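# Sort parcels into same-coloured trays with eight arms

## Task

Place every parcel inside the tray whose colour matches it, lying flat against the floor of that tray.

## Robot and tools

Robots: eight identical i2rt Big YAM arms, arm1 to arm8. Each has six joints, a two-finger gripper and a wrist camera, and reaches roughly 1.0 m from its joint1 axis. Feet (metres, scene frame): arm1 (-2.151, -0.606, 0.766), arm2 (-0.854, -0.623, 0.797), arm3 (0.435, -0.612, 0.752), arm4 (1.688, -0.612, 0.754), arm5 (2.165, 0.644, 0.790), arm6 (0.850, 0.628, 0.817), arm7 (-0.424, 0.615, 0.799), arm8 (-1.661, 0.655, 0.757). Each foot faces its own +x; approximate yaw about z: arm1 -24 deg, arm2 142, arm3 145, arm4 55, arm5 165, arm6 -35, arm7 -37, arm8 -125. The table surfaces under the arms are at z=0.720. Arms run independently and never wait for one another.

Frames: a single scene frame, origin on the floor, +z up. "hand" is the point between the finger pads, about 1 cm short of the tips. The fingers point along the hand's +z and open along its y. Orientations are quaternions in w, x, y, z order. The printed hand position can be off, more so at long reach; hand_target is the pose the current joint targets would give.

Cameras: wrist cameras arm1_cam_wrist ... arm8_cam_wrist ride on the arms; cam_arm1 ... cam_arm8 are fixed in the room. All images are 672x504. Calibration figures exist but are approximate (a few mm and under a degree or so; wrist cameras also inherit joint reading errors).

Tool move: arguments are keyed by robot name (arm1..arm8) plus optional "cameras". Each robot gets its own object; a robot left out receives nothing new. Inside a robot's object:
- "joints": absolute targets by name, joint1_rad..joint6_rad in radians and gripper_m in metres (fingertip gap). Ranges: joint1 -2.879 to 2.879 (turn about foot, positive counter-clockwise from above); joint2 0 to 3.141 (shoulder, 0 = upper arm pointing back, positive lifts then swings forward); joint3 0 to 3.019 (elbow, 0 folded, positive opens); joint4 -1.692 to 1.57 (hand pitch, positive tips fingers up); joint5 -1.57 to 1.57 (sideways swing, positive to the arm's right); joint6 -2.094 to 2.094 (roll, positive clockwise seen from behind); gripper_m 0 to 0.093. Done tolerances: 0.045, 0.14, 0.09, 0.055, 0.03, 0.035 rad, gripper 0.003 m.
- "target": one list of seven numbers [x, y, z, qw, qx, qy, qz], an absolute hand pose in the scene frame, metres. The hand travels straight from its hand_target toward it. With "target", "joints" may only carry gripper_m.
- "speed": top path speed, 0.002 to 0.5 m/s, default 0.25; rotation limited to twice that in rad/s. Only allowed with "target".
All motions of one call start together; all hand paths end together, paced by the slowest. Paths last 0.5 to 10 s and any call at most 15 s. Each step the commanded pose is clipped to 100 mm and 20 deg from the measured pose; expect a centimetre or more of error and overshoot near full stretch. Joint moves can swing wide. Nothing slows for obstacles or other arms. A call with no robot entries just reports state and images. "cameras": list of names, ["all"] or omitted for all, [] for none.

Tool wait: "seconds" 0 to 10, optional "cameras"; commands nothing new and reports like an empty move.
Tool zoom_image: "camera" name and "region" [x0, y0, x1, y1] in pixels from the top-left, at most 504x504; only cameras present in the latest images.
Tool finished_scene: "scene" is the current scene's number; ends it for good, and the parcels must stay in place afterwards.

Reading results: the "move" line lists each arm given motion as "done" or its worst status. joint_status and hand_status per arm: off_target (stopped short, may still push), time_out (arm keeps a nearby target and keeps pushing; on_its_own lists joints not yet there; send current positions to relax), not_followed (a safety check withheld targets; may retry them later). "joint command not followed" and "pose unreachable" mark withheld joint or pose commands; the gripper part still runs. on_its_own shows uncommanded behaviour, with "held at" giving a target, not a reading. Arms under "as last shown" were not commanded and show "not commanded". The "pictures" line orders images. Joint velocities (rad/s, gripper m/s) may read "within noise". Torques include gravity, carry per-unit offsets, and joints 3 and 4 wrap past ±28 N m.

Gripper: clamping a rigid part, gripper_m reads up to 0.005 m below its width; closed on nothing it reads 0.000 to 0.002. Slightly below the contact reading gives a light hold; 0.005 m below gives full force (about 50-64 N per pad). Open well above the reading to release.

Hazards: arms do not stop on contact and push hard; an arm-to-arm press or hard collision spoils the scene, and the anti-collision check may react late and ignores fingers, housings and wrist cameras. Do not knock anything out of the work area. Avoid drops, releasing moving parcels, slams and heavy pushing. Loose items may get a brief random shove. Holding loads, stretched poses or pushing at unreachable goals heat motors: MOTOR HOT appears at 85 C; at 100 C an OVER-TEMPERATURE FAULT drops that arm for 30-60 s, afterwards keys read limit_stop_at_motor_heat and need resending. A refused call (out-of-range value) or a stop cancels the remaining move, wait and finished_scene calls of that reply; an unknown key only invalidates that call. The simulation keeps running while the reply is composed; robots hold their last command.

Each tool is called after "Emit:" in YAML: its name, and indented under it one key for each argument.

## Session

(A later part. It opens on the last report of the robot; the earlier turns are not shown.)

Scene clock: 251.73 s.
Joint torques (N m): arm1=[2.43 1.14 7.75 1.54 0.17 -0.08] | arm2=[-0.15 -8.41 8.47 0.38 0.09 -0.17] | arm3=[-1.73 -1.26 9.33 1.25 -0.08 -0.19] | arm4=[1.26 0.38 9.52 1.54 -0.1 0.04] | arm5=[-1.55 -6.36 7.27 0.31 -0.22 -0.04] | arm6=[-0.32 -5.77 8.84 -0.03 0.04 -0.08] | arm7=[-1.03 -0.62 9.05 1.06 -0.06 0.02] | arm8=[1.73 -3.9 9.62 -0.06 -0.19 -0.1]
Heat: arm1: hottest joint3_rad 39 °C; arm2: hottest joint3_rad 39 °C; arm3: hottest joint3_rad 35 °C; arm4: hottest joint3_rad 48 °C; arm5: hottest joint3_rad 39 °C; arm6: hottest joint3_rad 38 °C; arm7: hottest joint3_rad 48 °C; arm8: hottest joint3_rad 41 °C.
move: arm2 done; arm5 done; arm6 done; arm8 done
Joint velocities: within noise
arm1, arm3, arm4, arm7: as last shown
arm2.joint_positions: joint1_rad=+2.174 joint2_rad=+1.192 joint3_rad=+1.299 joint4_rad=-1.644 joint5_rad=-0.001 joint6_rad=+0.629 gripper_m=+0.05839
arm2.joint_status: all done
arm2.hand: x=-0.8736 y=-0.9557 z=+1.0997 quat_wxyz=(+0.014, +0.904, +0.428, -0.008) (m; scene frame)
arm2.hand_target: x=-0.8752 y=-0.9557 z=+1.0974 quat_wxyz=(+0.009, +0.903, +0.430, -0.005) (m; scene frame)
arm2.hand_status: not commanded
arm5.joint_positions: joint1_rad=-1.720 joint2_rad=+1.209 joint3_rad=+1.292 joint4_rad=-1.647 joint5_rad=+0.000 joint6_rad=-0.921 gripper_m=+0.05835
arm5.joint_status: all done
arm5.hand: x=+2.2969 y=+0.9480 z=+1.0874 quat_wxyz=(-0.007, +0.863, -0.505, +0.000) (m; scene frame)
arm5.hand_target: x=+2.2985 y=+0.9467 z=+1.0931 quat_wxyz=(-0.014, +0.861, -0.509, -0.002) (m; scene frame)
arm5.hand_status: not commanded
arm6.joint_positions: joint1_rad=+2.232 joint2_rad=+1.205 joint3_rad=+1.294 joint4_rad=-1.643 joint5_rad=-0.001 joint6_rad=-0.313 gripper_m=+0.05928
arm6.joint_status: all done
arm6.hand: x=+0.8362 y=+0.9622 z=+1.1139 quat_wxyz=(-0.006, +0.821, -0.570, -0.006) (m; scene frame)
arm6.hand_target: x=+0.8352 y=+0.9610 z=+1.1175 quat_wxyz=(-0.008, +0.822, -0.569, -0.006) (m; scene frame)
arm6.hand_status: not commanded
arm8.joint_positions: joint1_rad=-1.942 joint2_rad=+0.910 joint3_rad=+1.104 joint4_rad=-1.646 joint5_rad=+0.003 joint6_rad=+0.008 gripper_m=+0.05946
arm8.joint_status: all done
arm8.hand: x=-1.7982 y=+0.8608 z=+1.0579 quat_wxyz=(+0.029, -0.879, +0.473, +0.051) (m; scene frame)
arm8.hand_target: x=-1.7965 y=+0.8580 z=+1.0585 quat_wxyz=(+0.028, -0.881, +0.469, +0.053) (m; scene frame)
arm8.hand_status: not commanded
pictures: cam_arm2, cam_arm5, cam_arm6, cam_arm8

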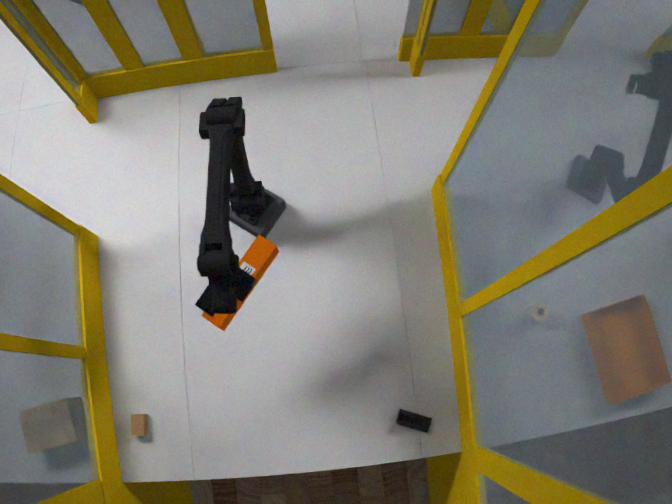

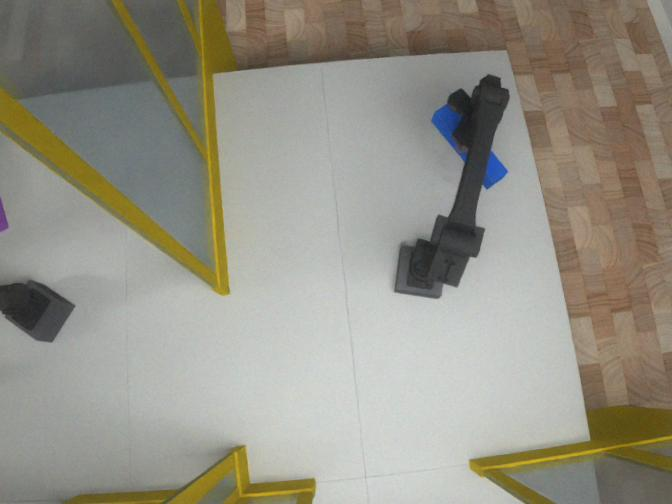

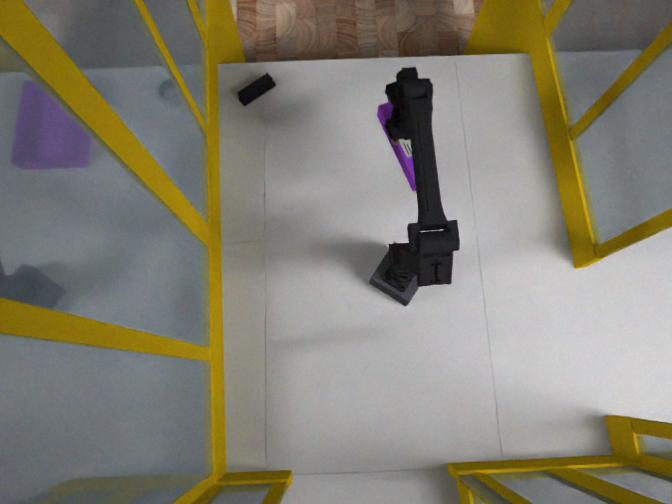

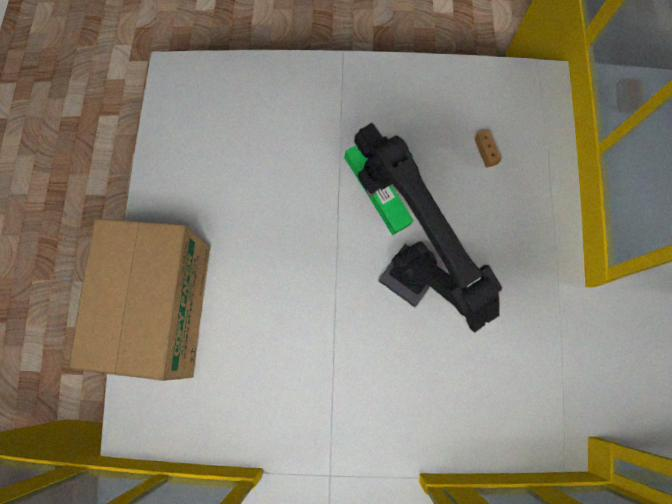

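Emit:
move:
  arm2: {"joints":{"joint1_rad":-2.22,"joint6_rad":0.2}}
  arm5: {"joints":{"joint1_rad":1.553,"joint6_rad":0}}
  arm6: {"joints":{"joint1_rad":-1.157,"joint6_rad":0}}
  arm8: {"joints":{"joint1_rad":0.325,"joint6_rad":0}}
  cameras: []

Emit:
move:
  arm2: {"target":[-0.21,-0.45,0.90,0,0,1,0],"speed":0.3}
  arm5: {"target":[1.98,0.0,0.9,0,0.8192,0.5736,0],"speed":0.3}
  arm6: {"target":[0.72,0.0,0.9,0,0.8090,0.5878,0],"speed":0.3}
  arm8: {"target":[-1.85,0.0,0.9,0,0.7986,0.6018,0],"speed":0.3}
  cameras: ["cam_arm2","cam_arm1","cam_arm3","cam_arm4"]

Scene clock: 266.93 s.
Joint torques (N m): arm1=[2.14 1.2 7.84 1.57 0.16 -0.08] | arm2=[0.62 -8.94 8.46 0.39 -0.04 -0.19] | arm3=[-1.67 -1.32 9.31 1.25 -0.08 -0.2] | arm4=[1.2 0.44 9.54 1.52 -0.1 0.04] | arm5=[-1.03 -6.59 7.31 0.18 -0.08 0.01] | arm6=[-0.26 -5.89 8.87 -0.02 -0.03 -0.02] | arm7=[-1.2 -0.73 9.09 1.05 -0.06 0.02] | arm8=[2.14 -3.43 9.66 -0.1 -0.08 -0.09]
Heat: arm1: hottest joint3_rad 39 °C; arm2: hottest joint3_rad 38 °C; arm3: hottest joint3_rad 34 °C; arm4: hottest joint3_rad 47 °C; arm5: hottest joint3_rad 39 °C; arm6: hottest joint3_rad 38 °C; arm7: hottest joint3_rad 47 °C; arm8: hottest joint3_rad 40 °C.
move: arm2 done; arm5 done; arm6 done; arm8 done
Joint velocities: within noise
arm1, arm3, arm4, arm7: as last shown
arm2.joint_positions: joint1_rad=-2.224 joint2_rad=+1.197 joint3_rad=+1.299 joint4_rad=-1.644 joint5_rad=+0.001 joint6_rad=+0.213 gripper_m=+0.05841
arm2.joint_status: all done
arm2.hand: x=-0.5310 y=-0.5391 z=+1.0986 quat_wxyz=(-0.014, +0.022, -1.000, -0.003) (m; scene frame)
arm2.hand_target: x=-0.5321 y=-0.5377 z=+1.0978 quat_wxyz=(-0.010, +0.030, -0.999, -0.003) (m; scene frame)
arm2.hand_status: not commanded
arm5.joint_positions: joint1_rad=+1.558 joint2_rad=+1.209 joint3_rad=+1.292 joint4_rad=-1.647 joint5_rad=-0.002 joint6_rad=-0.009 gripper_m=+0.05834
arm5.joint_status: all done
arm5.hand: x=+2.0734 y=+0.3212 z=+1.0828 quat_wxyz=(+0.002, +0.794, +0.608, +0.001) (m; scene frame)
arm5.hand_target: x=+2.0716 y=+0.3222 z=+1.0884 quat_wxyz=(+0.005, +0.799, +0.602, -0.005) (m; scene frame)
arm5.hand_status: not commanded
arm6.joint_positions: joint1_rad=-1.161 joint2_rad=+1.205 joint3_rad=+1.294 joint4_rad=-1.643 joint5_rad=+0.002 joint6_rad=-0.007 gripper_m=+0.05931
arm6.joint_status: all done
arm6.hand: x=+0.7807 y=+0.3014 z=+1.1139 quat_wxyz=(-0.005, -0.775, -0.632, +0.007) (m; scene frame)
arm6.hand_target: x=+0.7825 y=+0.3022 z=+1.1175 quat_wxyz=(-0.006, -0.775, -0.631, +0.008) (m; scene frame)
arm6.hand_status: not commanded
arm8.joint_positions: joint1_rad=+0.320 joint2_rad=+0.910 joint3_rad=+1.104 joint4_rad=-1.646 joint5_rad=+0.000 joint6_rad=+0.006 gripper_m=+0.05945
arm8.joint_status: all done
arm8.hand: x=-1.7313 y=+0.4188 z=+1.0584 quat_wxyz=(-0.036, -0.801, -0.595, +0.048) (m; scene frame)
arm8.hand_target: x=-1.7291 y=+0.4216 z=+1.0589 quat_wxyz=(-0.036, -0.798, -0.600, +0.049) (m; scene frame)
arm8.hand_status: not commanded
pictures: none
No camera images: "cameras" was empty.

Scene clock: 269.63 s.
Joint torques (N m): arm1=[2.26 1.14 7.86 1.61 0.17 -0.05] | arm2=[0.85 -24.18 11.86 0.13 0 0.07] | arm3=[-1.67 -1.26 9.31 1.25 -0.08 -0.21] | arm4=[1.26 0.44 9.52 1.52 -0.09 0.04] | arm5=[-0.85 -18.55 10.02 -0.2 -0.02 0.06] | arm6=[-0.26 -15.38 12.33 -0.23 0 0] | arm7=[-1.08 -0.67 9.07 1.05 -0.07 0.03] | arm8=[2.37 -20.66 14.89 -0.69 -0.08 -0.11]
Heat: arm1: hottest joint3_rad 38 °C; arm2: hottest joint3_rad 39 °C; arm3: hottest joint3_rad 34 °C; arm4: hottest joint3_rad 47 °C; arm5: hottest joint3_rad 39 °C; arm6: hottest joint3_rad 38 °C; arm7: hottest joint3_rad 47 °C; arm8: hottest joint3_rad 41 °C.
move: arm2 off_target; arm5 off_target; arm6 off_target; arm8 off_target
Joint velocities: within noise
arm1, arm3, arm4, arm7: as last shown
arm2.joint_positions: joint1_rad=-2.224 joint2_rad=+2.148 joint3_rad=+1.957 joint4_rad=-1.405 joint5_rad=+0.001 joint6_rad=+0.249 gripper_m=+0.05841
arm2.joint_status: not commanded
arm2.hand: x=-0.2211 y=-0.4576 z=+0.8897 quat_wxyz=(+0.012, +0.004, -1.000, +0.003) (m; scene frame)
arm2.hand_target: x=-0.2107 y=-0.4501 z=+0.9000 quat_wxyz=(+0.000, +0.000, -1.000, +0.000) (m; scene frame)
arm2.hand_status: off_target (0.017 m and 1.5 deg from the pose sent, 0.388 m and 3.0 deg at the start)
arm5.joint_positions: joint1_rad=+1.558 joint2_rad=+2.158 joint3_rad=+1.977 joint4_rad=-1.424 joint5_rad=+0.000 joint6_rad=+0.062 gripper_m=+0.05834
arm5.joint_status: not commanded
arm5.hand: x=+1.9868 y=+0.0127 z=+0.8792 quat_wxyz=(-0.012, +0.815, +0.579, +0.017) (m; scene frame)
arm5.hand_target: x=+1.9803 y=+0.0010 z=+0.9001 quat_wxyz=(+0.000, +0.819, +0.574, +0.000) (m; scene frame)
arm5.hand_status: off_target (0.025 m and 2.5 deg from the pose sent, 0.381 m and 4.9 deg at the start)
arm6.joint_positions: joint1_rad=-1.161 joint2_rad=+2.087 joint3_rad=+1.790 joint4_rad=-1.309 joint5_rad=+0.001 joint6_rad=+0.101 gripper_m=+0.05931
arm6.joint_status: not commanded
arm6.hand: x=+0.7207 y=+0.0173 z=+0.8859 quat_wxyz=(+0.012, -0.807, -0.590, -0.013) (m; scene frame)
arm6.hand_target: x=+0.7202 y=+0.0009 z=+0.9003 quat_wxyz=(+0.000, -0.809, -0.588, +0.000) (m; scene frame)
arm6.hand_status: off_target (0.022 m and 2.0 deg from the pose sent, 0.375 m and 6.6 deg at the start)
arm8.joint_positions: joint1_rad=+0.321 joint2_rad=+2.181 joint3_rad=+2.121 joint4_rad=-1.536 joint5_rad=+0.000 joint6_rad=+0.006 gripper_m=+0.05945
arm8.joint_status: not commanded
arm8.hand: x=-1.8498 y=+0.0129 z=+0.8915 quat_wxyz=(+0.007, -0.802, -0.597, -0.010) (m; scene frame)
arm8.hand_target: x=-1.8497 y=+0.0007 z=+0.9001 quat_wxyz=(+0.000, -0.799, -0.602, +0.001) (m; scene frame)
arm8.hand_status: off_target (0.015 m and 1.5 deg from the pose sent, 0.463 m and 6.9 deg at the start)
pictures: cam_arm1, cam_arm2, cam_arm3, cam_arm4

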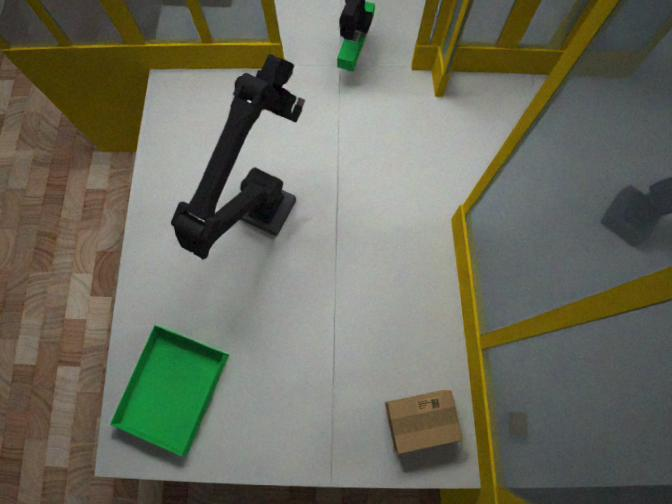

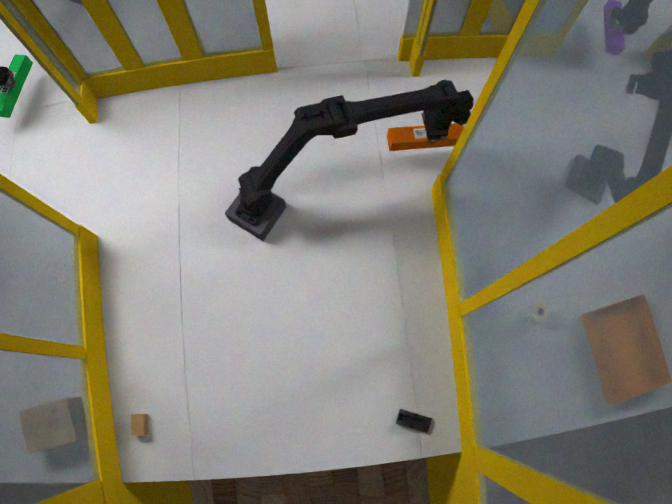

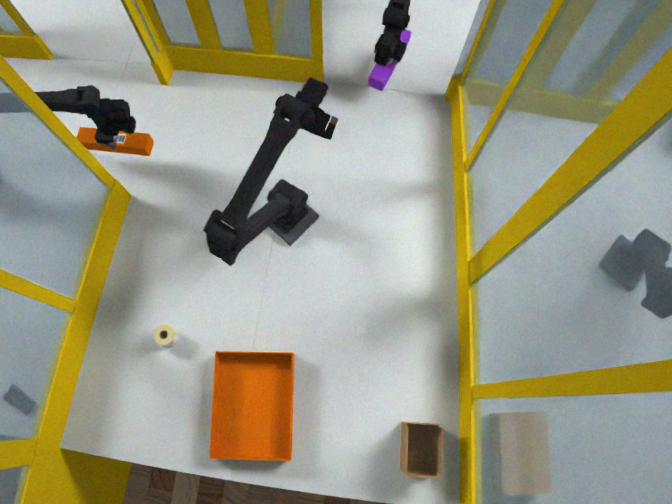

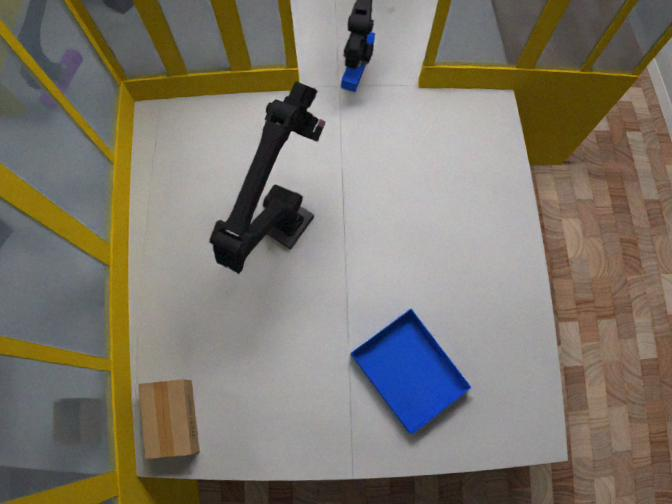

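Emit:
move:
  arm2: {"target":[-0.21,-0.45,0.79,0,0,1,0],"speed":0.2}
  arm5: {"target":[1.98,0.0,0.79,0,0.8192,0.5736,0],"speed":0.2}
  arm6: {"target":[0.72,0.0,0.79,0,0.8090,0.5878,0],"speed":0.2}
  arm8: {"target":[-1.85,0.0,0.782,0,0.7986,0.6018,0],"speed":0.2}
  cameras: []

Emit:
move:
  arm2: {"target":[-0.21,-0.45,0.76,0,0,1,0],"speed":0.06}
  arm5: {"target":[1.98,0.0,0.763,0,0.8192,0.5736,0],"speed":0.06}
  arm6: {"target":[0.72,0.0,0.762,0,0.8090,0.5878,0],"speed":0.06}
  arm8: {"target":[-1.85,0.0,0.752,0,0.7986,0.6018,0],"speed":0.06}
  cameras: []

Scene clock: 279.60 s.
Joint torques (N m): arm1=[2.2 1.38 7.76 1.59 0.17 -0.04] | arm2=[0.85 -25.52 8.47 0.85 0 0.07] | arm3=[-1.79 -1.2 9.35 1.22 -0.09 -0.21] | arm4=[1.26 0.44 9.52 1.54 -0.1 0.04] | arm5=[-1.14 -19.14 6.79 0.68 -0.08 0.03] | arm6=[-0.26 -16.67 8.2 0.53 0.01 0] | arm7=[-1.03 -0.44 9.05 1.07 -0.06 0.03] | arm8=[2.02 -22.48 10.04 0.31 -0.08 -0.09]
Heat: arm1: hottest joint3_rad 38 °C; arm2: hottest joint3_rad 40 °C; arm3: hottest joint3_rad 34 °C; arm4: hottest joint3_rad 47 °C; arm5: hottest joint3_rad 40 °C; arm6: hottest joint3_rad 39 °C; arm7: hottest joint3_rad 47 °C; arm8: hottest joint3_rad 41 °C.
move: arm2 done; arm5 off_target; arm6 done; arm8 done
Joint velocities: within noise
arm1, arm3, arm4, arm7: as last shown
arm2.joint_positions: joint1_rad=-2.224 joint2_rad=+2.251 joint3_rad=+1.856 joint4_rad=-1.196 joint5_rad=+0.001 joint6_rad=+0.250 gripper_m=+0.05841
arm2.joint_status: not commanded
arm2.hand: x=-0.2153 y=-0.4559 z=+0.7868 quat_wxyz=(+0.010, +0.003, -1.000, +0.003) (m; scene frame)
arm2.hand_target: x=-0.2102 y=-0.4499 z=+0.7901 quat_wxyz=(+0.000, +0.000, -1.000, +0.000) (m; scene frame)
arm2.hand_status: done (0.009 m and 1.2 deg from the pose sent, 0.101 m and 1.5 deg at the start)
arm5.joint_positions: joint1_rad=+1.558 joint2_rad=+2.259 joint3_rad=+1.870 joint4_rad=-1.217 joint5_rad=+0.000 joint6_rad=+0.062 gripper_m=+0.05834
arm5.joint_status: not commanded
arm5.hand: x=+1.9859 y=+0.0090 z=+0.7753 quat_wxyz=(-0.012, +0.815, +0.579, +0.017) (m; scene frame)
arm5.hand_target: x=+1.9801 y=+0.0004 z=+0.7901 quat_wxyz=(+0.000, +0.819, +0.574, +0.000) (m; scene frame)
arm5.hand_status: off_target (0.018 m and 2.5 deg from the pose sent, 0.090 m and 2.5 deg at the start)
arm6.joint_positions: joint1_rad=-1.161 joint2_rad=+2.210 joint3_rad=+1.721 joint4_rad=-1.106 joint5_rad=+0.001 joint6_rad=+0.101 gripper_m=+0.05931
arm6.joint_status: not commanded
arm6.hand: x=+0.7189 y=+0.0087 z=+0.7855 quat_wxyz=(+0.009, -0.807, -0.590, -0.009) (m; scene frame)
arm6.hand_target: x=+0.7200 y=+0.0001 z=+0.7901 quat_wxyz=(+0.000, -0.809, -0.588, +0.000) (m; scene frame)
arm6.hand_status: done (0.010 m and 1.4 deg from the pose sent, 0.097 m and 2.0 deg at the start)
arm8.joint_positions: joint1_rad=+0.321 joint2_rad=+2.259 joint3_rad=+1.969 joint4_rad=-1.294 joint5_rad=+0.000 joint6_rad=+0.006 gripper_m=+0.05945
arm8.joint_status: not commanded
arm8.hand: x=-1.8520 y=+0.0052 z=+0.7831 quat_wxyz=(+0.004, -0.802, -0.597, -0.005) (m; scene frame)
arm8.hand_target: x=-1.8499 y=+0.0000 z=+0.7819 quat_wxyz=(+0.000, -0.799, -0.602, +0.000) (m; scene frame)
arm8.hand_status: done (0.006 m and 1.0 deg from the pose sent, 0.110 m and 1.5 deg at the start)
pictures: none
No camera images: "cameras" was empty.

Scene clock: 280.80 s.
Joint torques (N m): arm1=[2.02 0.91 7.77 1.55 0.15 -0.05] | arm2=[0.79 -24 7.61 0.95 0.01 0.07] | arm3=[-1.79 -1.26 9.35 1.26 -0.08 -0.2] | arm4=[1.26 0.44 9.54 1.54 -0.1 0.04] | arm5=[-1.38 -18.32 6.38 0.73 -0.01 0.08] | arm6=[-0.26 -15.33 7.36 0.66 0.06 0] | arm7=[-1.08 -0.62 9.05 1.1 -0.06 0.02] | arm8=[2.37 -20.48 8.87 0.53 -0.07 -0.1]
Heat: arm1: hottest joint3_rad 38 °C; arm2: hottest joint3_rad 40 °C; arm3: hottest joint3_rad 34 °C; arm4: hottest joint3_rad 46 °C; arm5: hottest joint3_rad 40 °C; arm6: hottest joint3_rad 39 °C; arm7: hottest joint3_rad 47 °C; arm8: hottest joint3_rad 41 °C.
move: arm2 off_target; arm5 done; arm6 done; arm8 off_target
Joint velocities: within noise
arm1.joint_positions: joint1_rad=+1.520 joint2_rad=+0.601 joint3_rad=+1.013 joint4_rad=-1.510 joint5_rad=+0.005 joint6_rad=-0.053 gripper_m=+0.09400
arm1.joint_status: not commanded
arm1.hand: x=-2.0554 y=-0.4167 z=+1.0992 quat_wxyz=(-0.203, +0.529, -0.817, -0.109) (m; scene frame)
arm1.hand_target: x=-2.0567 y=-0.4147 z=+1.0944 quat_wxyz=(-0.202, +0.537, -0.812, -0.109) (m; scene frame)
arm1.hand_status: not commanded
arm2.joint_positions: joint1_rad=-2.224 joint2_rad=+2.265 joint3_rad=+1.845 joint4_rad=-1.141 joint5_rad=+0.002 joint6_rad=+0.250 gripper_m=+0.05841
arm2.joint_status: not commanded
arm2.hand: x=-0.2084 y=-0.4542 z=+0.7739 quat_wxyz=(-0.005, +0.003, -1.000, -0.001) (m; scene frame)
arm2.hand_target: x=-0.2102 y=-0.4501 z=+0.7601 quat_wxyz=(+0.000, +0.000, -1.000, +0.000) (m; scene frame)
arm2.hand_status: off_target (0.015 m and 0.7 deg from the pose sent, 0.028 m and 1.2 deg at the start)
arm3.joint_positions: joint1_rad=-1.382 joint2_rad=+0.606 joint3_rad=+0.999 joint4_rad=-1.512 joint5_rad=+0.004 joint6_rad=-0.163 gripper_m=+0.09402
arm3.joint_status: not commanded
arm3.hand: x=+0.5203 y=-0.4231 z=+1.0803 quat_wxyz=(-0.202, +0.594, -0.772, -0.105) (m; scene frame)
arm3.hand_target: x=+0.5238 y=-0.4231 z=+1.0832 quat_wxyz=(-0.212, +0.593, -0.770, -0.106) (m; scene frame)
arm3.hand_status: not commanded
arm4.joint_positions: joint1_rad=+0.161 joint2_rad=+0.606 joint3_rad=+1.010 joint4_rad=-1.510 joint5_rad=-0.015 joint6_rad=+0.008 gripper_m=+0.09399
arm4.joint_status: not commanded
arm4.hand: x=+1.7827 y=-0.4185 z=+1.0831 quat_wxyz=(-0.184, +0.512, -0.829, -0.128) (m; scene frame)
arm4.hand_target: x=+1.7801 y=-0.4169 z=+1.0807 quat_wxyz=(-0.185, +0.518, -0.825, -0.131) (m; scene frame)
arm4.hand_status: not commanded
arm5.joint_positions: joint1_rad=+1.558 joint2_rad=+2.267 joint3_rad=+1.859 joint4_rad=-1.165 joint5_rad=+0.000 joint6_rad=+0.062 gripper_m=+0.05835
arm5.joint_status: not commanded
arm5.hand: x=+1.9841 y=+0.0025 z=+0.7657 quat_wxyz=(-0.002, +0.815, +0.579, +0.004) (m; scene frame)
arm5.hand_target: x=+1.9800 y=+0.0000 z=+0.7631 quat_wxyz=(+0.000, +0.819, +0.574, +0.000) (m; scene frame)
arm5.hand_status: done (0.005 m and 1.0 deg from the pose sent, 0.016 m and 2.5 deg at the start)
arm6.joint_positions: joint1_rad=-1.161 joint2_rad=+2.230 joint3_rad=+1.715 joint4_rad=-1.057 joint5_rad=-0.001 joint6_rad=+0.101 gripper_m=+0.05931
arm6.joint_status: not commanded
arm6.hand: x=+0.7178 y=+0.0024 z=+0.7717 quat_wxyz=(+0.000, -0.808, -0.590, +0.000) (m; scene frame)
arm6.hand_target: x=+0.7201 y=+0.0002 z=+0.7622 quat_wxyz=(+0.000, -0.809, -0.588, +0.000) (m; scene frame)
arm6.hand_status: done (0.010 m and 0.3 deg from the pose sent, 0.025 m and 1.4 deg at the start)
arm7.joint_positions: joint1_rad=-1.045 joint2_rad=+0.603 joint3_rad=+1.014 joint4_rad=-1.507 joint5_rad=+0.001 joint6_rad=-0.020 gripper_m=+0.09402
arm7.joint_status: not commanded
arm7.hand: x=-0.4480 y=+0.4044 z=+1.1337 quat_wxyz=(-0.154, -0.719, -0.655, +0.177) (m; scene frame)
arm7.hand_target: x=-0.4500 y=+0.4047 z=+1.1287 quat_wxyz=(-0.151, -0.719, -0.655, +0.177) (m; scene frame)
arm7.hand_status: not commanded
arm8.joint_positions: joint1_rad=+0.321 joint2_rad=+2.263 joint3_rad=+1.949 joint4_rad=-1.238 joint5_rad=+0.000 joint6_rad=+0.006 gripper_m=+0.05945
arm8.joint_status: not commanded
arm8.hand: x=-1.8537 y=-0.0007 z=+0.7733 quat_wxyz=(-0.006, -0.802, -0.597, +0.008) (m; scene frame)
arm8.hand_target: x=-1.8498 y=+0.0006 z=+0.7524 quat_wxyz=(+0.000, -0.799, -0.602, +0.000) (m; scene frame)
arm8.hand_status: off_target (0.022 m and 1.3 deg from the pose sent, 0.032 m and 1.0 deg at the start)
pictures: none
No camera images: "cameras" was empty.

Emit:
move:
  arm2: {"joints":{"gripper_m":0.093}}
  arm5: {"joints":{"gripper_m":0.093}}
  arm6: {"joints":{"gripper_m":0.093}}
  arm8: {"joints":{"gripper_m":0.093}}
  cameras: []

Emit:
move:
  arm2: {"target":[-0.215,-0.45,0.95,0,0,1,0],"speed":0.3}
  arm5: {"target":[1.98,0.0,0.95,0,0.8192,0.5736,0],"speed":0.3}
  arm6: {"target":[0.72,0.0,0.95,0,0.8090,0.5878,0],"speed":0.3}
  arm8: {"target":[-1.85,0.0,0.95,0,0.7986,0.6018,0],"speed":0.3}
  cameras: []

Emit:
move:
  arm2: {"joints":{"joint2_rad":0.6,"joint3_rad":1.0,"joint4_rad":-1.5}}
  arm5: {"joints":{"joint2_rad":0.6,"joint3_rad":1.0,"joint4_rad":-1.5}}
  arm6: {"joints":{"joint2_rad":0.6,"joint3_rad":1.0,"joint4_rad":-1.5}}
  arm8: {"joints":{"joint2_rad":0.6,"joint3_rad":1.0,"joint4_rad":-1.5}}
  cameras: []

Emit:
move:
  arm1: {"target":[-1.85,-0.01,0.91,0,0.6018,-0.7986,0],"speed":0.35}
  arm4: {"target":[1.98,-0.01,0.91,0,0.5736,-0.8192,0],"speed":0.35}
  arm3: {"target":[0.725,-0.01,0.92,0,0.5878,-0.8090,0],"speed":0.35}
  cameras: ["arm1_cam_wrist","arm3_cam_wrist","arm4_cam_wrist","cam_arm2"]

Scene clock: 303.80 s.
Joint torques (N m): arm1=[2.2 1.26 7.72 1.51 0.15 -0.05] | arm2=[0.85 -24.06 7.61 0.95 0.01 0.07] | arm3=[-1.79 -1.2 9.32 1.25 -0.08 -0.2] | arm4=[1.26 0.38 9.52 1.54 -0.1 0.04] | arm5=[-0.97 -18.73 6.37 0.72 -0.07 0.04] | arm6=[-0.26 -15.5 7.35 0.57 0.06 0] | arm7=[-0.91 -0.62 9.06 1.06 -0.05 0.02] | arm8=[2.26 -20.89 8.91 0.31 -0.08 -0.1]
Heat: arm1: hottest joint3_rad 37 °C; arm2: hottest joint3_rad 39 °C; arm3: hottest joint3_rad 34 °C; arm4: hottest joint3_rad 46 °C; arm5: hottest joint3_rad 39 °C; arm6: hottest joint3_rad 38 °C; arm7: hottest joint3_rad 46 °C; arm8: hottest joint2_rad 41 °C.
move: arm2 done; arm5 done; arm6 done; arm8 done
Joint velocities: within noise
arm1, arm3, arm4, arm7: as last shown
arm2.joint_positions: joint1_rad=-2.224 joint2_rad=+2.265 joint3_rad=+1.845 joint4_rad=-1.141 joint5_rad=+0.002 joint6_rad=+0.250 gripper_m=+0.09281
arm2.joint_status: all done
arm2.hand: x=-0.2084 y=-0.4542 z=+0.7739 quat_wxyz=(-0.005, +0.003, -1.000, -0.001) (m; scene frame)
arm2.hand_target: x=-0.2102 y=-0.4501 z=+0.7603 quat_wxyz=(+0.000, +0.000, -1.000, +0.000) (m; scene frame)
arm2.hand_status: not commanded
arm5.joint_positions: joint1_rad=+1.558 joint2_rad=+2.267 joint3_rad=+1.859 joint4_rad=-1.165 joint5_rad=+0.000 joint6_rad=+0.062 gripper_m=+0.09278
arm5.joint_status: all done
arm5.hand: x=+1.9841 y=+0.0025 z=+0.7657 quat_wxyz=(-0.002, +0.815, +0.579, +0.004) (m; scene frame)
arm5.hand_target: x=+1.9800 y=+0.0000 z=+0.7631 quat_wxyz=(+0.000, +0.819, +0.574, +0.000) (m; scene frame)
arm5.hand_status: not commanded
arm6.joint_positions: joint1_rad=-1.161 joint2_rad=+2.231 joint3_rad=+1.715 joint4_rad=-1.054 joint5_rad=-0.001 joint6_rad=+0.101 gripper_m=+0.09279
arm6.joint_status: all done
arm6.hand: x=+0.7177 y=+0.0019 z=+0.7710 quat_wxyz=(-0.001, -0.808, -0.590, +0.000) (m; scene frame)
arm6.hand_target: x=+0.7201 y=+0.0002 z=+0.7620 quat_wxyz=(+0.000, -0.809, -0.588, +0.000) (m; scene frame)
arm6.hand_status: not commanded
arm8.joint_positions: joint1_rad=+0.321 joint2_rad=+2.266 joint3_rad=+1.949 joint4_rad=-1.235 joint5_rad=+0.000 joint6_rad=+0.006 gripper_m=+0.09283
arm8.joint_status: all done
arm8.hand: x=-1.8538 y=-0.0011 z=+0.7713 quat_wxyz=(-0.006, -0.802, -0.597, +0.008) (m; scene frame)
arm8.hand_target: x=-1.8498 y=+0.0005 z=+0.7524 quat_wxyz=(+0.000, -0.799, -0.602, +0.000) (m; scene frame)
arm8.hand_status: not commanded
pictures: none
No camera images: "cameras" was empty.

Scene clock: 305.70 s.
Joint torques (N m): arm1=[2.61 1.2 7.84 1.52 0.16 -0.06] | arm2=[0.91 -23.06 11.6 0.17 0 0.07] | arm3=[-1.79 -1.26 9.35 1.24 -0.08 -0.2] | arm4=[1.26 0.44 9.54 1.54 -0.09 0.04] | arm5=[-0.67 -18.26 10.11 -0.17 -0.06 0.04] | arm6=[-0.32 -16.03 12.49 -0.24 0.05 0] | arm7=[-1.08 -0.62 9.03 1.09 -0.06 0.02] | arm8=[2.37 -20.66 14.64 -0.61 -0.07 -0.1]
Heat: arm1: hottest joint3_rad 37 °C; arm2: hottest joint3_rad 39 °C; arm3: hottest joint3_rad 33 °C; arm4: hottest joint3_rad 46 °C; arm5: hottest joint3_rad 39 °C; arm6: hottest joint3_rad 38 °C; arm7: hottest joint3_rad 46 °C; arm8: hottest joint2_rad 41 °C.
move: arm2 off_target; arm5 off_target; arm6 off_target; arm8 off_target
Joint velocities: within noise
arm1, arm3, arm4, arm7: as last shown
arm2.joint_positions: joint1_rad=-2.223 joint2_rad=+2.108 joint3_rad=+2.041 joint4_rad=-1.515 joint5_rad=+0.002 joint6_rad=+0.252 gripper_m=+0.09292
arm2.joint_status: not commanded
arm2.hand: x=-0.2231 y=-0.4577 z=+0.9469 quat_wxyz=(+0.005, +0.003, -1.000, +0.002) (m; scene frame)
arm2.hand_target: x=-0.2155 y=-0.4501 z=+0.9498 quat_wxyz=(+0.000, +0.000, -1.000, +0.000) (m; scene frame)
arm2.hand_status: off_target (0.012 m and 0.7 deg from the pose sent, 0.176 m and 0.7 deg at the start)
arm5.joint_positions: joint1_rad=+1.558 joint2_rad=+2.141 joint3_rad=+2.090 joint4_rad=-1.548 joint5_rad=+0.000 joint6_rad=+0.062 gripper_m=+0.09288
arm5.joint_status: not commanded
arm5.hand: x=+1.9858 y=+0.0098 z=+0.9333 quat_wxyz=(-0.010, +0.815, +0.579, +0.014) (m; scene frame)
arm5.hand_target: x=+1.9802 y=+0.0008 z=+0.9501 quat_wxyz=(+0.000, +0.819, +0.574, +0.000) (m; scene frame)
arm5.hand_status: off_target (0.020 m and 2.1 deg from the pose sent, 0.184 m and 1.0 deg at the start; pose on its path clipped on 7 of 57 steps)
arm6.joint_positions: joint1_rad=-1.161 joint2_rad=+2.070 joint3_rad=+1.877 joint4_rad=-1.424 joint5_rad=-0.001 joint6_rad=+0.101 gripper_m=+0.09289
arm6.joint_status: not commanded
arm6.hand: x=+0.7206 y=+0.0155 z=+0.9288 quat_wxyz=(+0.015, -0.807, -0.589, -0.017) (m; scene frame)
arm6.hand_target: x=+0.7203 y=+0.0011 z=+0.9502 quat_wxyz=(+0.000, -0.809, -0.588, +0.000) (m; scene frame)
arm6.hand_status: off_target (0.026 m and 2.6 deg from the pose sent, 0.179 m and 0.3 deg at the start; pose on its path clipped on 9 of 57 steps)
arm8.joint_positions: joint1_rad=+0.321 joint2_rad=+2.184 joint3_rad=+2.267 joint4_rad=-1.670 joint5_rad=+0.000 joint6_rad=+0.006 gripper_m=+0.09293
arm8.joint_status: not commanded
arm8.hand: x=-1.8504 y=+0.0108 z=+0.9452 quat_wxyz=(+0.005, -0.802, -0.597, -0.006) (m; scene frame)
arm8.hand_target: x=-1.8497 y=+0.0006 z=+0.9499 quat_wxyz=(-0.001, -0.799, -0.602, +0.001) (m; scene frame)
arm8.hand_status: off_target (0.012 m and 1.1 deg from the pose sent, 0.179 m and 1.3 deg at the start; pose on its path clipped on 9 of 57 steps; a joint's target at an end of its range on 23 of 57 steps)
pictures: none
No camera images: "cameras" was empty.

Scene clock: 307.70 s.
Joint torques (N m): arm1=[1.96 1.26 7.75 1.48 0.16 -0.04] | arm2=[0.85 0.21 8.32 1.48 -0.01 0.06] | arm3=[-1.79 -1.26 9.32 1.24 -0.08 -0.21] | arm4=[1.26 0.44 9.52 1.54 -0.1 0.05] | arm5=[-1.49 1.9 7.09 1.32 -0.05 0.03] | arm6=[-0.26 0.91 8.83 0.72 0.05 -0.01] | arm7=[-1.08 -0.62 9.07 1.11 -0.07 0.02] | arm8=[2.2 0.85 9.59 0.9 -0.09 -0.09]
Heat: arm1: hottest joint3_rad 37 °C; arm2: hottest joint3_rad 39 °C; arm3: hottest joint3_rad 33 °C; arm4: hottest joint3_rad 46 °C; arm5: hottest joint3_rad 39 °C; arm6: hottest joint3_rad 38 °C; arm7: hottest joint3_rad 46 °C; arm8: hottest joint2_rad 40 °C.
move: arm2 done; arm5 done; arm6 done; arm8 done
Joint velocities: within noise
arm1, arm3, arm4, arm7: as last shown
arm2.joint_positions: joint1_rad=-2.223 joint2_rad=+0.600 joint3_rad=+1.002 joint4_rad=-1.504 joint5_rad=+0.002 joint6_rad=+0.252 gripper_m=+0.09292
arm2.joint_status: all done
arm2.hand: x=-0.6506 y=-0.5705 z=+1.1279 quat_wxyz=(-0.225, +0.002, -0.973, -0.058) (m; scene frame)
arm2.hand_target: x=-0.6504 y=-0.5686 z=+1.1274 quat_wxyz=(-0.225, +0.000, -0.972, -0.061) (m; scene frame)
arm2.hand_status: not commanded
arm5.joint_positions: joint1_rad=+1.558 joint2_rad=+0.601 joint3_rad=+0.996 joint4_rad=-1.506 joint5_rad=+0.000 joint6_rad=+0.062 gripper_m=+0.09288
arm5.joint_status: all done
arm5.hand: x=+2.1064 y=+0.4405 z=+1.1162 quat_wxyz=(+0.142, +0.795, +0.564, -0.174) (m; scene frame)
arm5.hand_target: x=+2.1049 y=+0.4395 z=+1.1187 quat_wxyz=(+0.145, +0.798, +0.558, -0.178) (m; scene frame)
arm5.hand_status: not commanded
arm6.joint_positions: joint1_rad=-1.161 joint2_rad=+0.606 joint3_rad=+0.997 joint4_rad=-1.495 joint5_rad=-0.001 joint6_rad=+0.101 gripper_m=+0.09289
arm6.joint_status: all done
arm6.hand: x=+0.8061 y=+0.4200 z=+1.1450 quat_wxyz=(-0.155, -0.786, -0.574, +0.172) (m; scene frame)
arm6.hand_target: x=+0.8074 y=+0.4217 z=+1.1471 quat_wxyz=(-0.157, -0.787, -0.572, +0.172) (m; scene frame)
arm6.hand_status: not commanded
arm8.joint_positions: joint1_rad=+0.321 joint2_rad=+0.607 joint3_rad=+1.005 joint4_rad=-1.508 joint5_rad=+0.000 joint6_rad=+0.006 gripper_m=+0.09293
arm8.joint_status: all done
arm8.hand: x=-1.7208 y=+0.4534 z=+1.0879 quat_wxyz=(-0.138, -0.781, -0.581, +0.183) (m; scene frame)
arm8.hand_target: x=-1.7198 y=+0.4529 z=+1.0877 quat_wxyz=(-0.141, -0.777, -0.585, +0.187) (m; scene frame)
arm8.hand_status: not commanded
pictures: none
No camera images: "cameras" was empty.

Scene clock: 310.33 s.
Joint torques (N m): arm1=[1.44 -17.9 12.52 -0.06 0.06 -0.07] | arm2=[0.85 0.21 8.34 1.48 -0.01 0.06] | arm3=[-1.96 -22.36 14.26 -0.34 -0.28 0.13] | arm4=[1.03 -16.21 14.69 -0.23 0.01 -0.04] | arm5=[-1.44 1.38 7.2 1.32 -0.04 0.08] | arm6=[-0.21 0.85 8.84 0.72 0.05 -0.01] | arm7=[-1.08 -0.62 9.06 1.05 -0.06 0.02] | arm8=[2.55 0.85 9.52 0.95 -0.09 -0.1]
Heat: arm1: hottest joint3_rad 38 °C; arm2: hottest joint3_rad 39 °C; arm3: hottest joint3_rad 34 °C; arm4: hottest joint3_rad 46 °C; arm5: hottest joint3_rad 39 °C; arm6: hottest joint3_rad 38 °C; arm7: hottest joint3_rad 46 °C; arm8: hottest joint2_rad 40 °C.
move: arm1 off_target; arm3 off_target; arm4 off_target
Joint velocities: within noise
arm1.joint_positions: joint1_rad=+1.520 joint2_rad=+2.112 joint3_rad=+2.040 joint4_rad=-1.502 joint5_rad=-0.007 joint6_rad=-0.184 gripper_m=+0.09400
arm1.joint_status: not commanded
arm1.hand: x=-1.8529 y=-0.0217 z=+0.9077 quat_wxyz=(+0.005, +0.597, -0.802, +0.003) (m; scene frame)
arm1.hand_target: x=-1.8503 y=-0.0105 z=+0.9100 quat_wxyz=(-0.001, +0.602, -0.799, +0.000) (m; scene frame)
arm1.hand_status: off_target (0.012 m and 0.9 deg from the pose sent, 0.493 m and 27.8 deg at the start)
arm2, arm5, arm6, arm7, arm8: as last shown
arm3.joint_positions: joint1_rad=-1.394 joint2_rad=+2.140 joint3_rad=+2.099 joint4_rad=-1.566 joint5_rad=+0.002 joint6_rad=-0.152 gripper_m=+0.09402
arm3.joint_status: not commanded
arm3.hand: x=+0.7109 y=-0.0179 z=+0.9080 quat_wxyz=(+0.012, +0.601, -0.799, +0.009) (m; scene frame)
arm3.hand_target: x=+0.7246 y=-0.0109 z=+0.9202 quat_wxyz=(-0.001, +0.588, -0.809, +0.000) (m; scene frame)
arm3.hand_status: off_target (0.020 m and 2.5 deg from the pose sent, 0.488 m and 26.5 deg at the start)
arm4.joint_positions: joint1_rad=+0.161 joint2_rad=+2.097 joint3_rad=+2.064 joint4_rad=-1.533 joint5_rad=+0.004 joint6_rad=-0.091 gripper_m=+0.09399
arm4.joint_status: not commanded
arm4.hand: x=+1.9795 y=-0.0241 z=+0.9101 quat_wxyz=(+0.004, +0.566, -0.824, +0.001) (m; scene frame)
arm4.hand_target: x=+1.9797 y=-0.0106 z=+0.9100 quat_wxyz=(-0.001, +0.574, -0.819, +0.000) (m; scene frame)
arm4.hand_status: off_target (0.014 m and 1.2 deg from the pose sent, 0.486 m and 26.6 deg at the start)
pictures: arm1_cam_wrist, arm3_cam_wrist, arm4_cam_wrist, cam_arm2
camera_calibration:
arm1_cam_wrist: T_world_to_cam=[[0.953258, -0.3021, -0.00585228, 1.76608], [-0.242111, -0.775269, 0.583387, -0.990243], [-0.180779, -0.554702, -0.812173, 0.51685], [0, 0, 0, 1]] pos_world=[-1.82984, 0.0525262, 1.0078]
arm3_cam_wrist: T_world_to_cam=[[0.959082, -0.282964, 0.00959677, -0.696772], [-0.230764, -0.761618, 0.605546, -0.393604], [-0.164039, -0.582983, -0.795752, 0.952735], [0, 0, 0, 1]] pos_world=[0.733717, 0.058491, 1.00317]
arm4_cam_wrist: T_world_to_cam=[[0.938246, -0.34586, 0.00871781, -1.87616], [-0.284524, -0.757028, 0.588179, 0.0144048], [-0.196828, -0.554337, -0.808684, 1.23715], [0, 0, 0, 1]] pos_world=[2.0079, 0.0478143, 1.00834]

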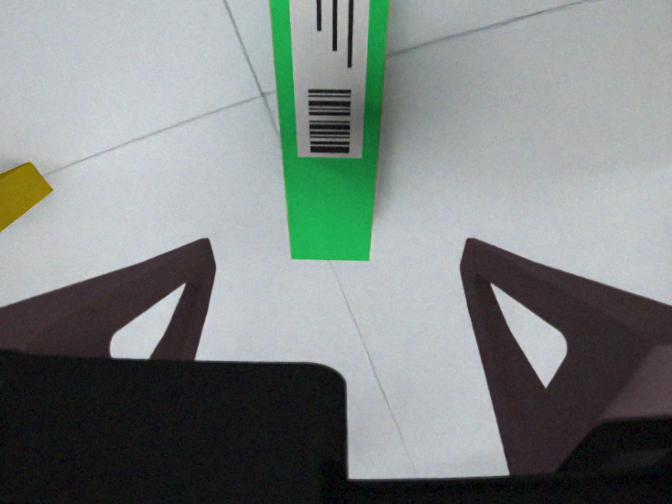

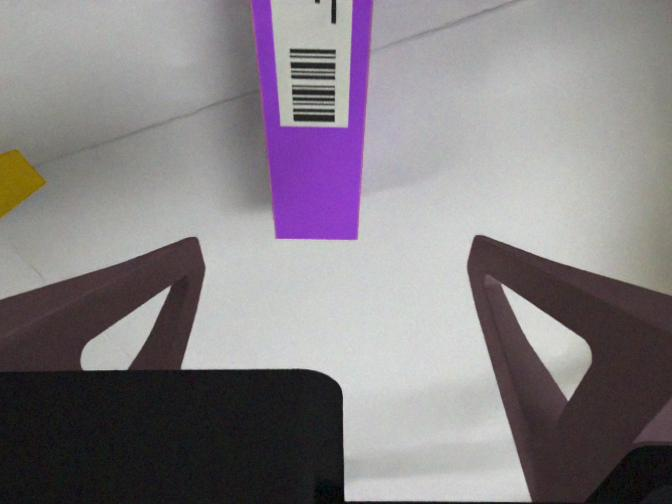

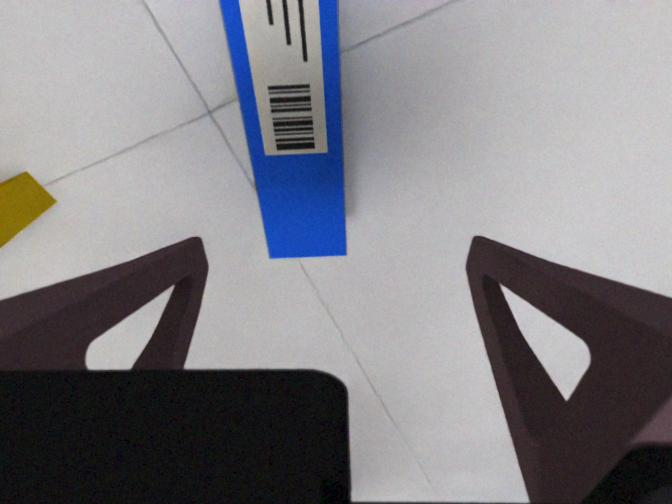

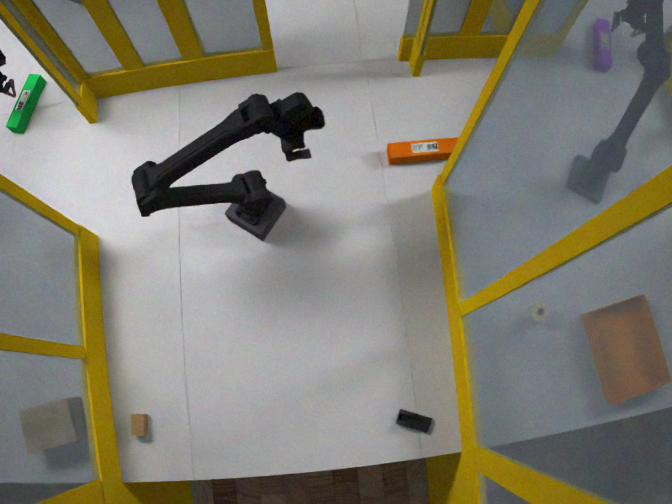

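Emit:
move:
  arm1: {"target":[-1.842,0.036,0.895,0,0.5878,-0.8090,0],"speed":0.3}
  arm3: {"target":[0.732,0.050,0.90,0,0.5878,-0.8090,0],"speed":0.3}
  arm4: {"target":[1.978,0.040,0.895,0,0.590,-0.8074,0],"speed":0.3}
  cameras: []

Emit:
move:
  arm1: {"target":[-1.842,0.030,0.795,0,0.5878,-0.8090,0],"speed":0.2}
  arm3: {"target":[0.729,0.045,0.803,0,0.5878,-0.8090,0],"speed":0.2}
  arm4: {"target":[1.978,0.035,0.795,0,0.590,-0.8074,0],"speed":0.2}
  cameras: ["arm1_cam_wrist","arm3_cam_wrist","arm4_cam_wrist"]

Scene clock: 328.43 s.
Joint torques (N m): arm1=[1.85 -20.25 12.66 -0.14 0.06 0.08] | arm2=[0.85 0.21 8.32 1.48 -0.01 0.06] | arm3=[0.32 -26.17 14.16 -0.27 -0.28 0.16] | arm4=[0.62 -18.26 14.76 -0.31 -0.02 -0.03] | arm5=[-1.08 1.67 7.23 1.43 -0.03 0.04] | arm6=[-0.21 0.91 8.84 0.7 0.05 -0.01] | arm7=[-1.03 -0.62 9.06 1.09 -0.06 0.01] | arm8=[2.02 0.67 9.5 0.94 -0.08 -0.09]
Heat: arm1: hottest joint3_rad 40 °C; arm2: hottest joint3_rad 38 °C; arm3: hottest joint3_rad 35 °C; arm4: hottest joint3_rad 51 °C; arm5: hottest joint3_rad 39 °C; arm6: hottest joint3_rad 37 °C; arm7: hottest joint3_rad 45 °C; arm8: hottest joint3_rad 37 °C.
move: arm1 off_target; arm3 off_target; arm4 off_target
Joint velocities: within noise
arm1.joint_positions: joint1_rad=+1.533 joint2_rad=+2.286 joint3_rad=+2.301 joint4_rad=-1.591 joint5_rad=-0.007 joint6_rad=-0.145 gripper_m=+0.09400
arm1.joint_status: not commanded
arm1.hand: x=-1.8398 y=+0.0240 z=+0.8922 quat_wxyz=(+0.006, +0.587, -0.810, +0.003) (m; scene frame)
arm1.hand_target: x=-1.8422 y=+0.0355 z=+0.8949 quat_wxyz=(-0.001, +0.588, -0.809, +0.000) (m; scene frame)
arm1.hand_status: off_target (0.013 m and 0.8 deg from the pose sent, 0.060 m and 1.5 deg at the start)
arm2, arm5, arm6, arm7, arm8: as last shown
arm3.joint_positions: joint1_rad=-1.394 joint2_rad=+2.381 joint3_rad=+2.448 joint4_rad=-1.672 joint5_rad=+0.001 joint6_rad=-0.124 gripper_m=+0.09402
arm3.joint_status: not commanded
arm3.hand: x=+0.7362 y=+0.0367 z=+0.8792 quat_wxyz=(+0.011, +0.590, -0.808, +0.008) (m; scene frame)
arm3.hand_target: x=+0.7313 y=+0.0487 z=+0.8998 quat_wxyz=(-0.008, +0.588, -0.809, -0.004) (m; scene frame)
arm3.hand_status: off_target (0.025 m and 1.5 deg from the pose sent, 0.072 m and 2.5 deg at the start; a joint's target at an end of its range on 25 of 43 steps)
arm4.joint_positions: joint1_rad=+0.197 joint2_rad=+2.273 joint3_rad=+2.332 joint4_rad=-1.625 joint5_rad=+0.005 joint6_rad=-0.098 gripper_m=+0.09399
arm4.joint_status: not commanded
arm4.hand: x=+1.9774 y=+0.0287 z=+0.8967 quat_wxyz=(+0.004, +0.584, -0.812, +0.002) (m; scene frame)
arm4.hand_target: x=+1.9778 y=+0.0395 z=+0.8951 quat_wxyz=(-0.001, +0.590, -0.807, -0.001) (m; scene frame)
arm4.hand_status: off_target (0.011 m and 1.0 deg from the pose sent, 0.066 m and 3.4 deg at the start)
pictures: none
No camera images: "cameras" was empty.

Scene clock: 329.67 s.
Joint torques (N m): arm1=[1.73 -20.72 8.1 0.72 0.05 0.06] | arm2=[0.85 0.21 8.34 1.48 0 0.06] | arm3=[0.44 -26.11 9.06 0.58 -0.26 0.13] | arm4=[0.38 -18.67 9.94 0.8 -0.02 -0.03] | arm5=[-1.14 1.44 7.15 1.2 -0.04 0.06] | arm6=[-0.21 0.85 8.84 0.7 0.05 0] | arm7=[-1.2 -0.67 9.1 1.06 -0.07 0.02] | arm8=[2.55 0.73 9.57 0.92 -0.07 -0.1]
Heat: arm1: hottest joint3_rad 40 °C; arm2: hottest joint3_rad 38 °C; arm3: hottest joint3_rad 35 °C; arm4: hottest joint3_rad 51 °C; arm5: hottest joint3_rad 39 °C; arm6: hottest joint3_rad 37 °C; arm7: hottest joint3_rad 45 °C; arm8: hottest joint3_rad 37 °C.
move: arm1 off_target; arm3 off_target; arm4 off_target
Joint velocities: within noise
arm1.joint_positions: joint1_rad=+1.533 joint2_rad=+2.309 joint3_rad=+2.124 joint4_rad=-1.368 joint5_rad=-0.007 joint6_rad=-0.145 gripper_m=+0.09400
arm1.joint_status: not commanded
arm1.hand: x=-1.8374 y=+0.0274 z=+0.8093 quat_wxyz=(-0.005, +0.587, -0.810, -0.002) (m; scene frame)
arm1.hand_target: x=-1.8420 y=+0.0297 z=+0.7951 quat_wxyz=(+0.000, +0.588, -0.809, +0.000) (m; scene frame)
arm1.hand_status: off_target (0.015 m and 0.6 deg from the pose sent, 0.097 m and 0.8 deg at the start)
arm2, arm5, arm6, arm7, arm8: as last shown
arm3.joint_positions: joint1_rad=-1.394 joint2_rad=+2.381 joint3_rad=+2.248 joint4_rad=-1.460 joint5_rad=+0.001 joint6_rad=-0.123 gripper_m=+0.09402
arm3.joint_status: not commanded
arm3.hand: x=+0.7367 y=+0.0374 z=+0.8031 quat_wxyz=(+0.006, +0.589, -0.808, +0.005) (m; scene frame)
arm3.hand_target: x=+0.7289 y=+0.0449 z=+0.8030 quat_wxyz=(+0.000, +0.588, -0.809, +0.000) (m; scene frame)
arm3.hand_status: off_target (0.011 m and 0.9 deg from the pose sent, 0.077 m and 1.5 deg at the start)
arm4.joint_positions: joint1_rad=+0.197 joint2_rad=+2.286 joint3_rad=+2.142 joint4_rad=-1.394 joint5_rad=+0.005 joint6_rad=-0.102 gripper_m=+0.09399
arm4.joint_status: not commanded
arm4.hand: x=+1.9792 y=+0.0341 z=+0.8155 quat_wxyz=(-0.008, +0.586, -0.811, -0.005) (m; scene frame)
arm4.hand_target: x=+1.9779 y=+0.0345 z=+0.7952 quat_wxyz=(+0.000, +0.590, -0.807, +0.000) (m; scene frame)
arm4.hand_status: off_target (0.021 m and 1.3 deg from the pose sent, 0.102 m and 1.0 deg at the start)
pictures: arm1_cam_wrist, arm3_cam_wrist, arm4_cam_wrist
camera_calibration:
arm1_cam_wrist: T_world_to_cam=[[0.94532, -0.326131, -0.00278754, 1.74917], [-0.267336, -0.779737, 0.566164, -0.923294], [-0.186817, -0.534461, -0.824288, 0.465105], [0, 0, 0, 1]] pos_world=[-1.81347, 0.0991133, 0.910993]
arm3_cam_wrist: T_world_to_cam=[[0.950423, -0.310766, 0.0110148, -0.698517], [-0.256248, -0.76264, 0.5939, -0.253765], [-0.176164, -0.567278, -0.804463, 0.921089], [0, 0, 0, 1]] pos_world=[0.761122, 0.111908, 0.899388]
arm4_cam_wrist: T_world_to_cam=[[0.95348, -0.301196, 0.0125012, -1.88964], [-0.255182, -0.784348, 0.565403, 0.0754286], [-0.160492, -0.542291, -0.82472, 1.13357], [0, 0, 0, 1]] pos_world=[2.00291, 0.104734, 0.915852]

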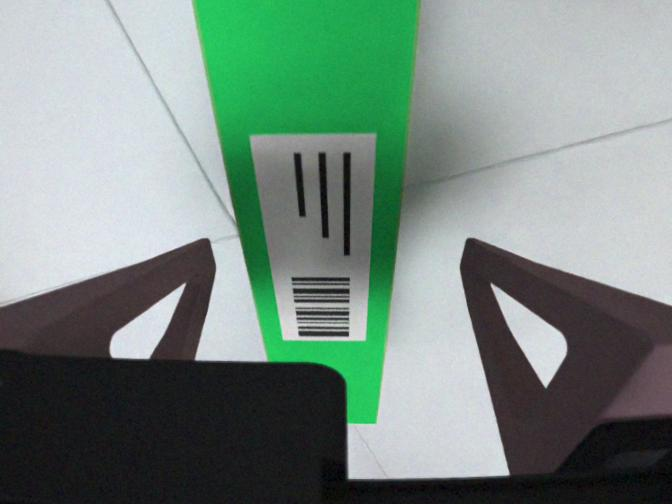

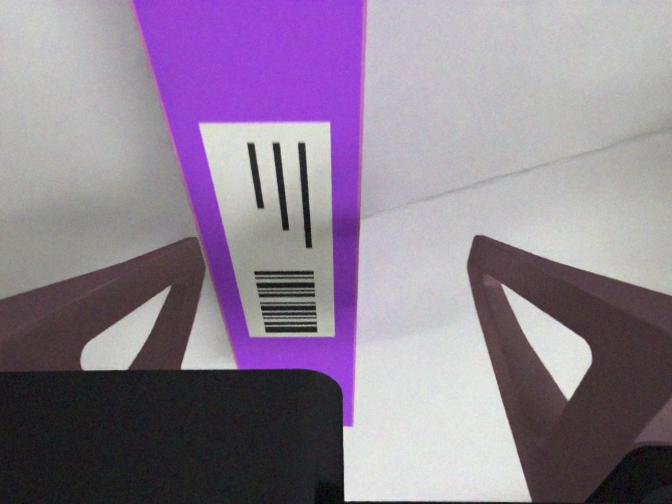

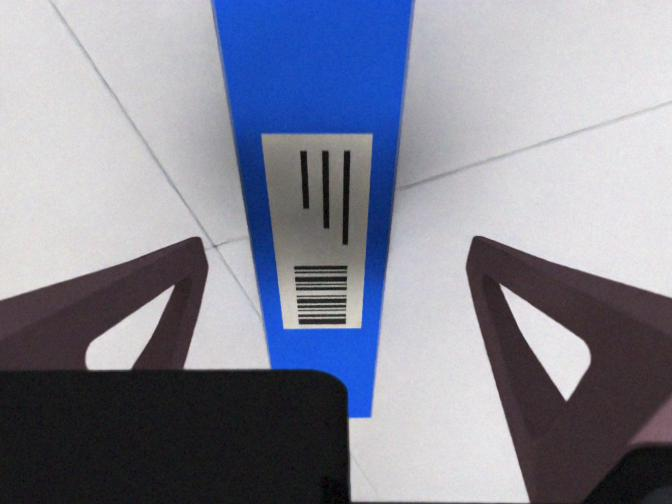

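Emit:
move:
  arm3: {"target":[0.708,0.052,0.81,0,0.5878,-0.8090,0],"speed":0.15}
  arm1: {"target":[-1.850,0.031,0.757,0,0.5878,-0.8090,0],"speed":0.15}
  arm4: {"target":[1.968,0.037,0.752,0,0.590,-0.8074,0],"speed":0.15}
  cameras: ["arm3_cam_wrist"]

Scene clock: 339.33 s.
Joint torques (N m): arm1=[1.79 -20.13 7.82 0.73 0.05 0.08] | arm2=[0.85 0.21 8.34 1.48 0 0.06] | arm3=[0.09 -26.99 8.99 0.23 -0.25 0.13] | arm4=[1.49 -18.55 9.74 0.8 -0.01 0.09] | arm5=[-1.03 1.32 7.2 1.39 -0.06 0.07] | arm6=[-0.26 0.91 8.81 0.73 0.05 -0.01] | arm7=[-1.08 -0.73 9.06 1.09 -0.06 0.03] | arm8=[2.26 0.44 9.5 0.95 -0.1 -0.11]
Heat: arm1: hottest joint3_rad 39 °C; arm2: hottest joint3_rad 37 °C; arm3: hottest joint3_rad 35 °C; arm4: hottest joint3_rad 50 °C; arm5: hottest joint3_rad 39 °C; arm6: hottest joint3_rad 37 °C; arm7: hottest joint3_rad 45 °C; arm8: hottest joint3_rad 37 °C.
move: arm1 off_target; arm3 done; arm4 off_target
Joint velocities: within noise
arm1.joint_positions: joint1_rad=+1.540 joint2_rad=+2.326 joint3_rad=+2.068 joint4_rad=-1.285 joint5_rad=-0.007 joint6_rad=-0.137 gripper_m=+0.09400
arm1.joint_status: not commanded
arm1.hand: x=-1.8416 y=+0.0293 z=+0.7765 quat_wxyz=(-0.008, +0.586, -0.810, -0.004) (m; scene frame)
arm1.hand_target: x=-1.8501 y=+0.0305 z=+0.7573 quat_wxyz=(+0.000, +0.588, -0.809, +0.000) (m; scene frame)
arm1.hand_status: off_target (0.021 m and 1.1 deg from the pose sent, 0.054 m and 0.6 deg at the start)
arm2, arm5, arm6, arm7, arm8: as last shown
arm3.joint_positions: joint1_rad=-1.359 joint2_rad=+2.381 joint3_rad=+2.248 joint4_rad=-1.460 joint5_rad=+0.000 joint6_rad=-0.093 gripper_m=+0.09402
arm3.joint_status: not commanded
arm3.hand: x=+0.7139 y=+0.0476 z=+0.8030 quat_wxyz=(+0.005, +0.591, -0.807, +0.005) (m; scene frame)
arm3.hand_target: x=+0.7080 y=+0.0519 z=+0.8099 quat_wxyz=(+0.000, +0.588, -0.809, +0.000) (m; scene frame)
arm3.hand_status: done (0.010 m and 1.0 deg from the pose sent, 0.033 m and 0.9 deg at the start)
arm4.joint_positions: joint1_rad=+0.198 joint2_rad=+2.310 joint3_rad=+2.075 joint4_rad=-1.302 joint5_rad=+0.005 joint6_rad=-0.102 gripper_m=+0.09399
arm4.joint_status: not commanded
arm4.hand: x=+1.9778 y=+0.0336 z=+0.7738 quat_wxyz=(-0.008, +0.586, -0.810, -0.006) (m; scene frame)
arm4.hand_target: x=+1.9679 y=+0.0362 z=+0.7524 quat_wxyz=(+0.000, +0.590, -0.807, +0.000) (m; scene frame)
arm4.hand_status: off_target (0.024 m and 1.3 deg from the pose sent, 0.065 m and 1.3 deg at the start)
pictures: arm3_cam_wrist
camera_calibration:
arm3_cam_wrist: T_world_to_cam=[[0.951831, -0.306414, 0.0113319, -0.675189], [-0.25293, -0.763726, 0.593926, -0.254196], [-0.173333, -0.568184, -0.80444, 0.920753], [0, 0, 0, 1]] pos_world=[0.737969, 0.122134, 0.899315]

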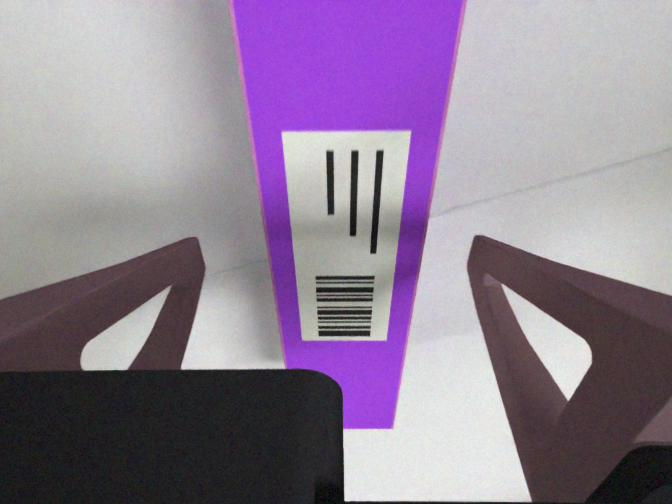

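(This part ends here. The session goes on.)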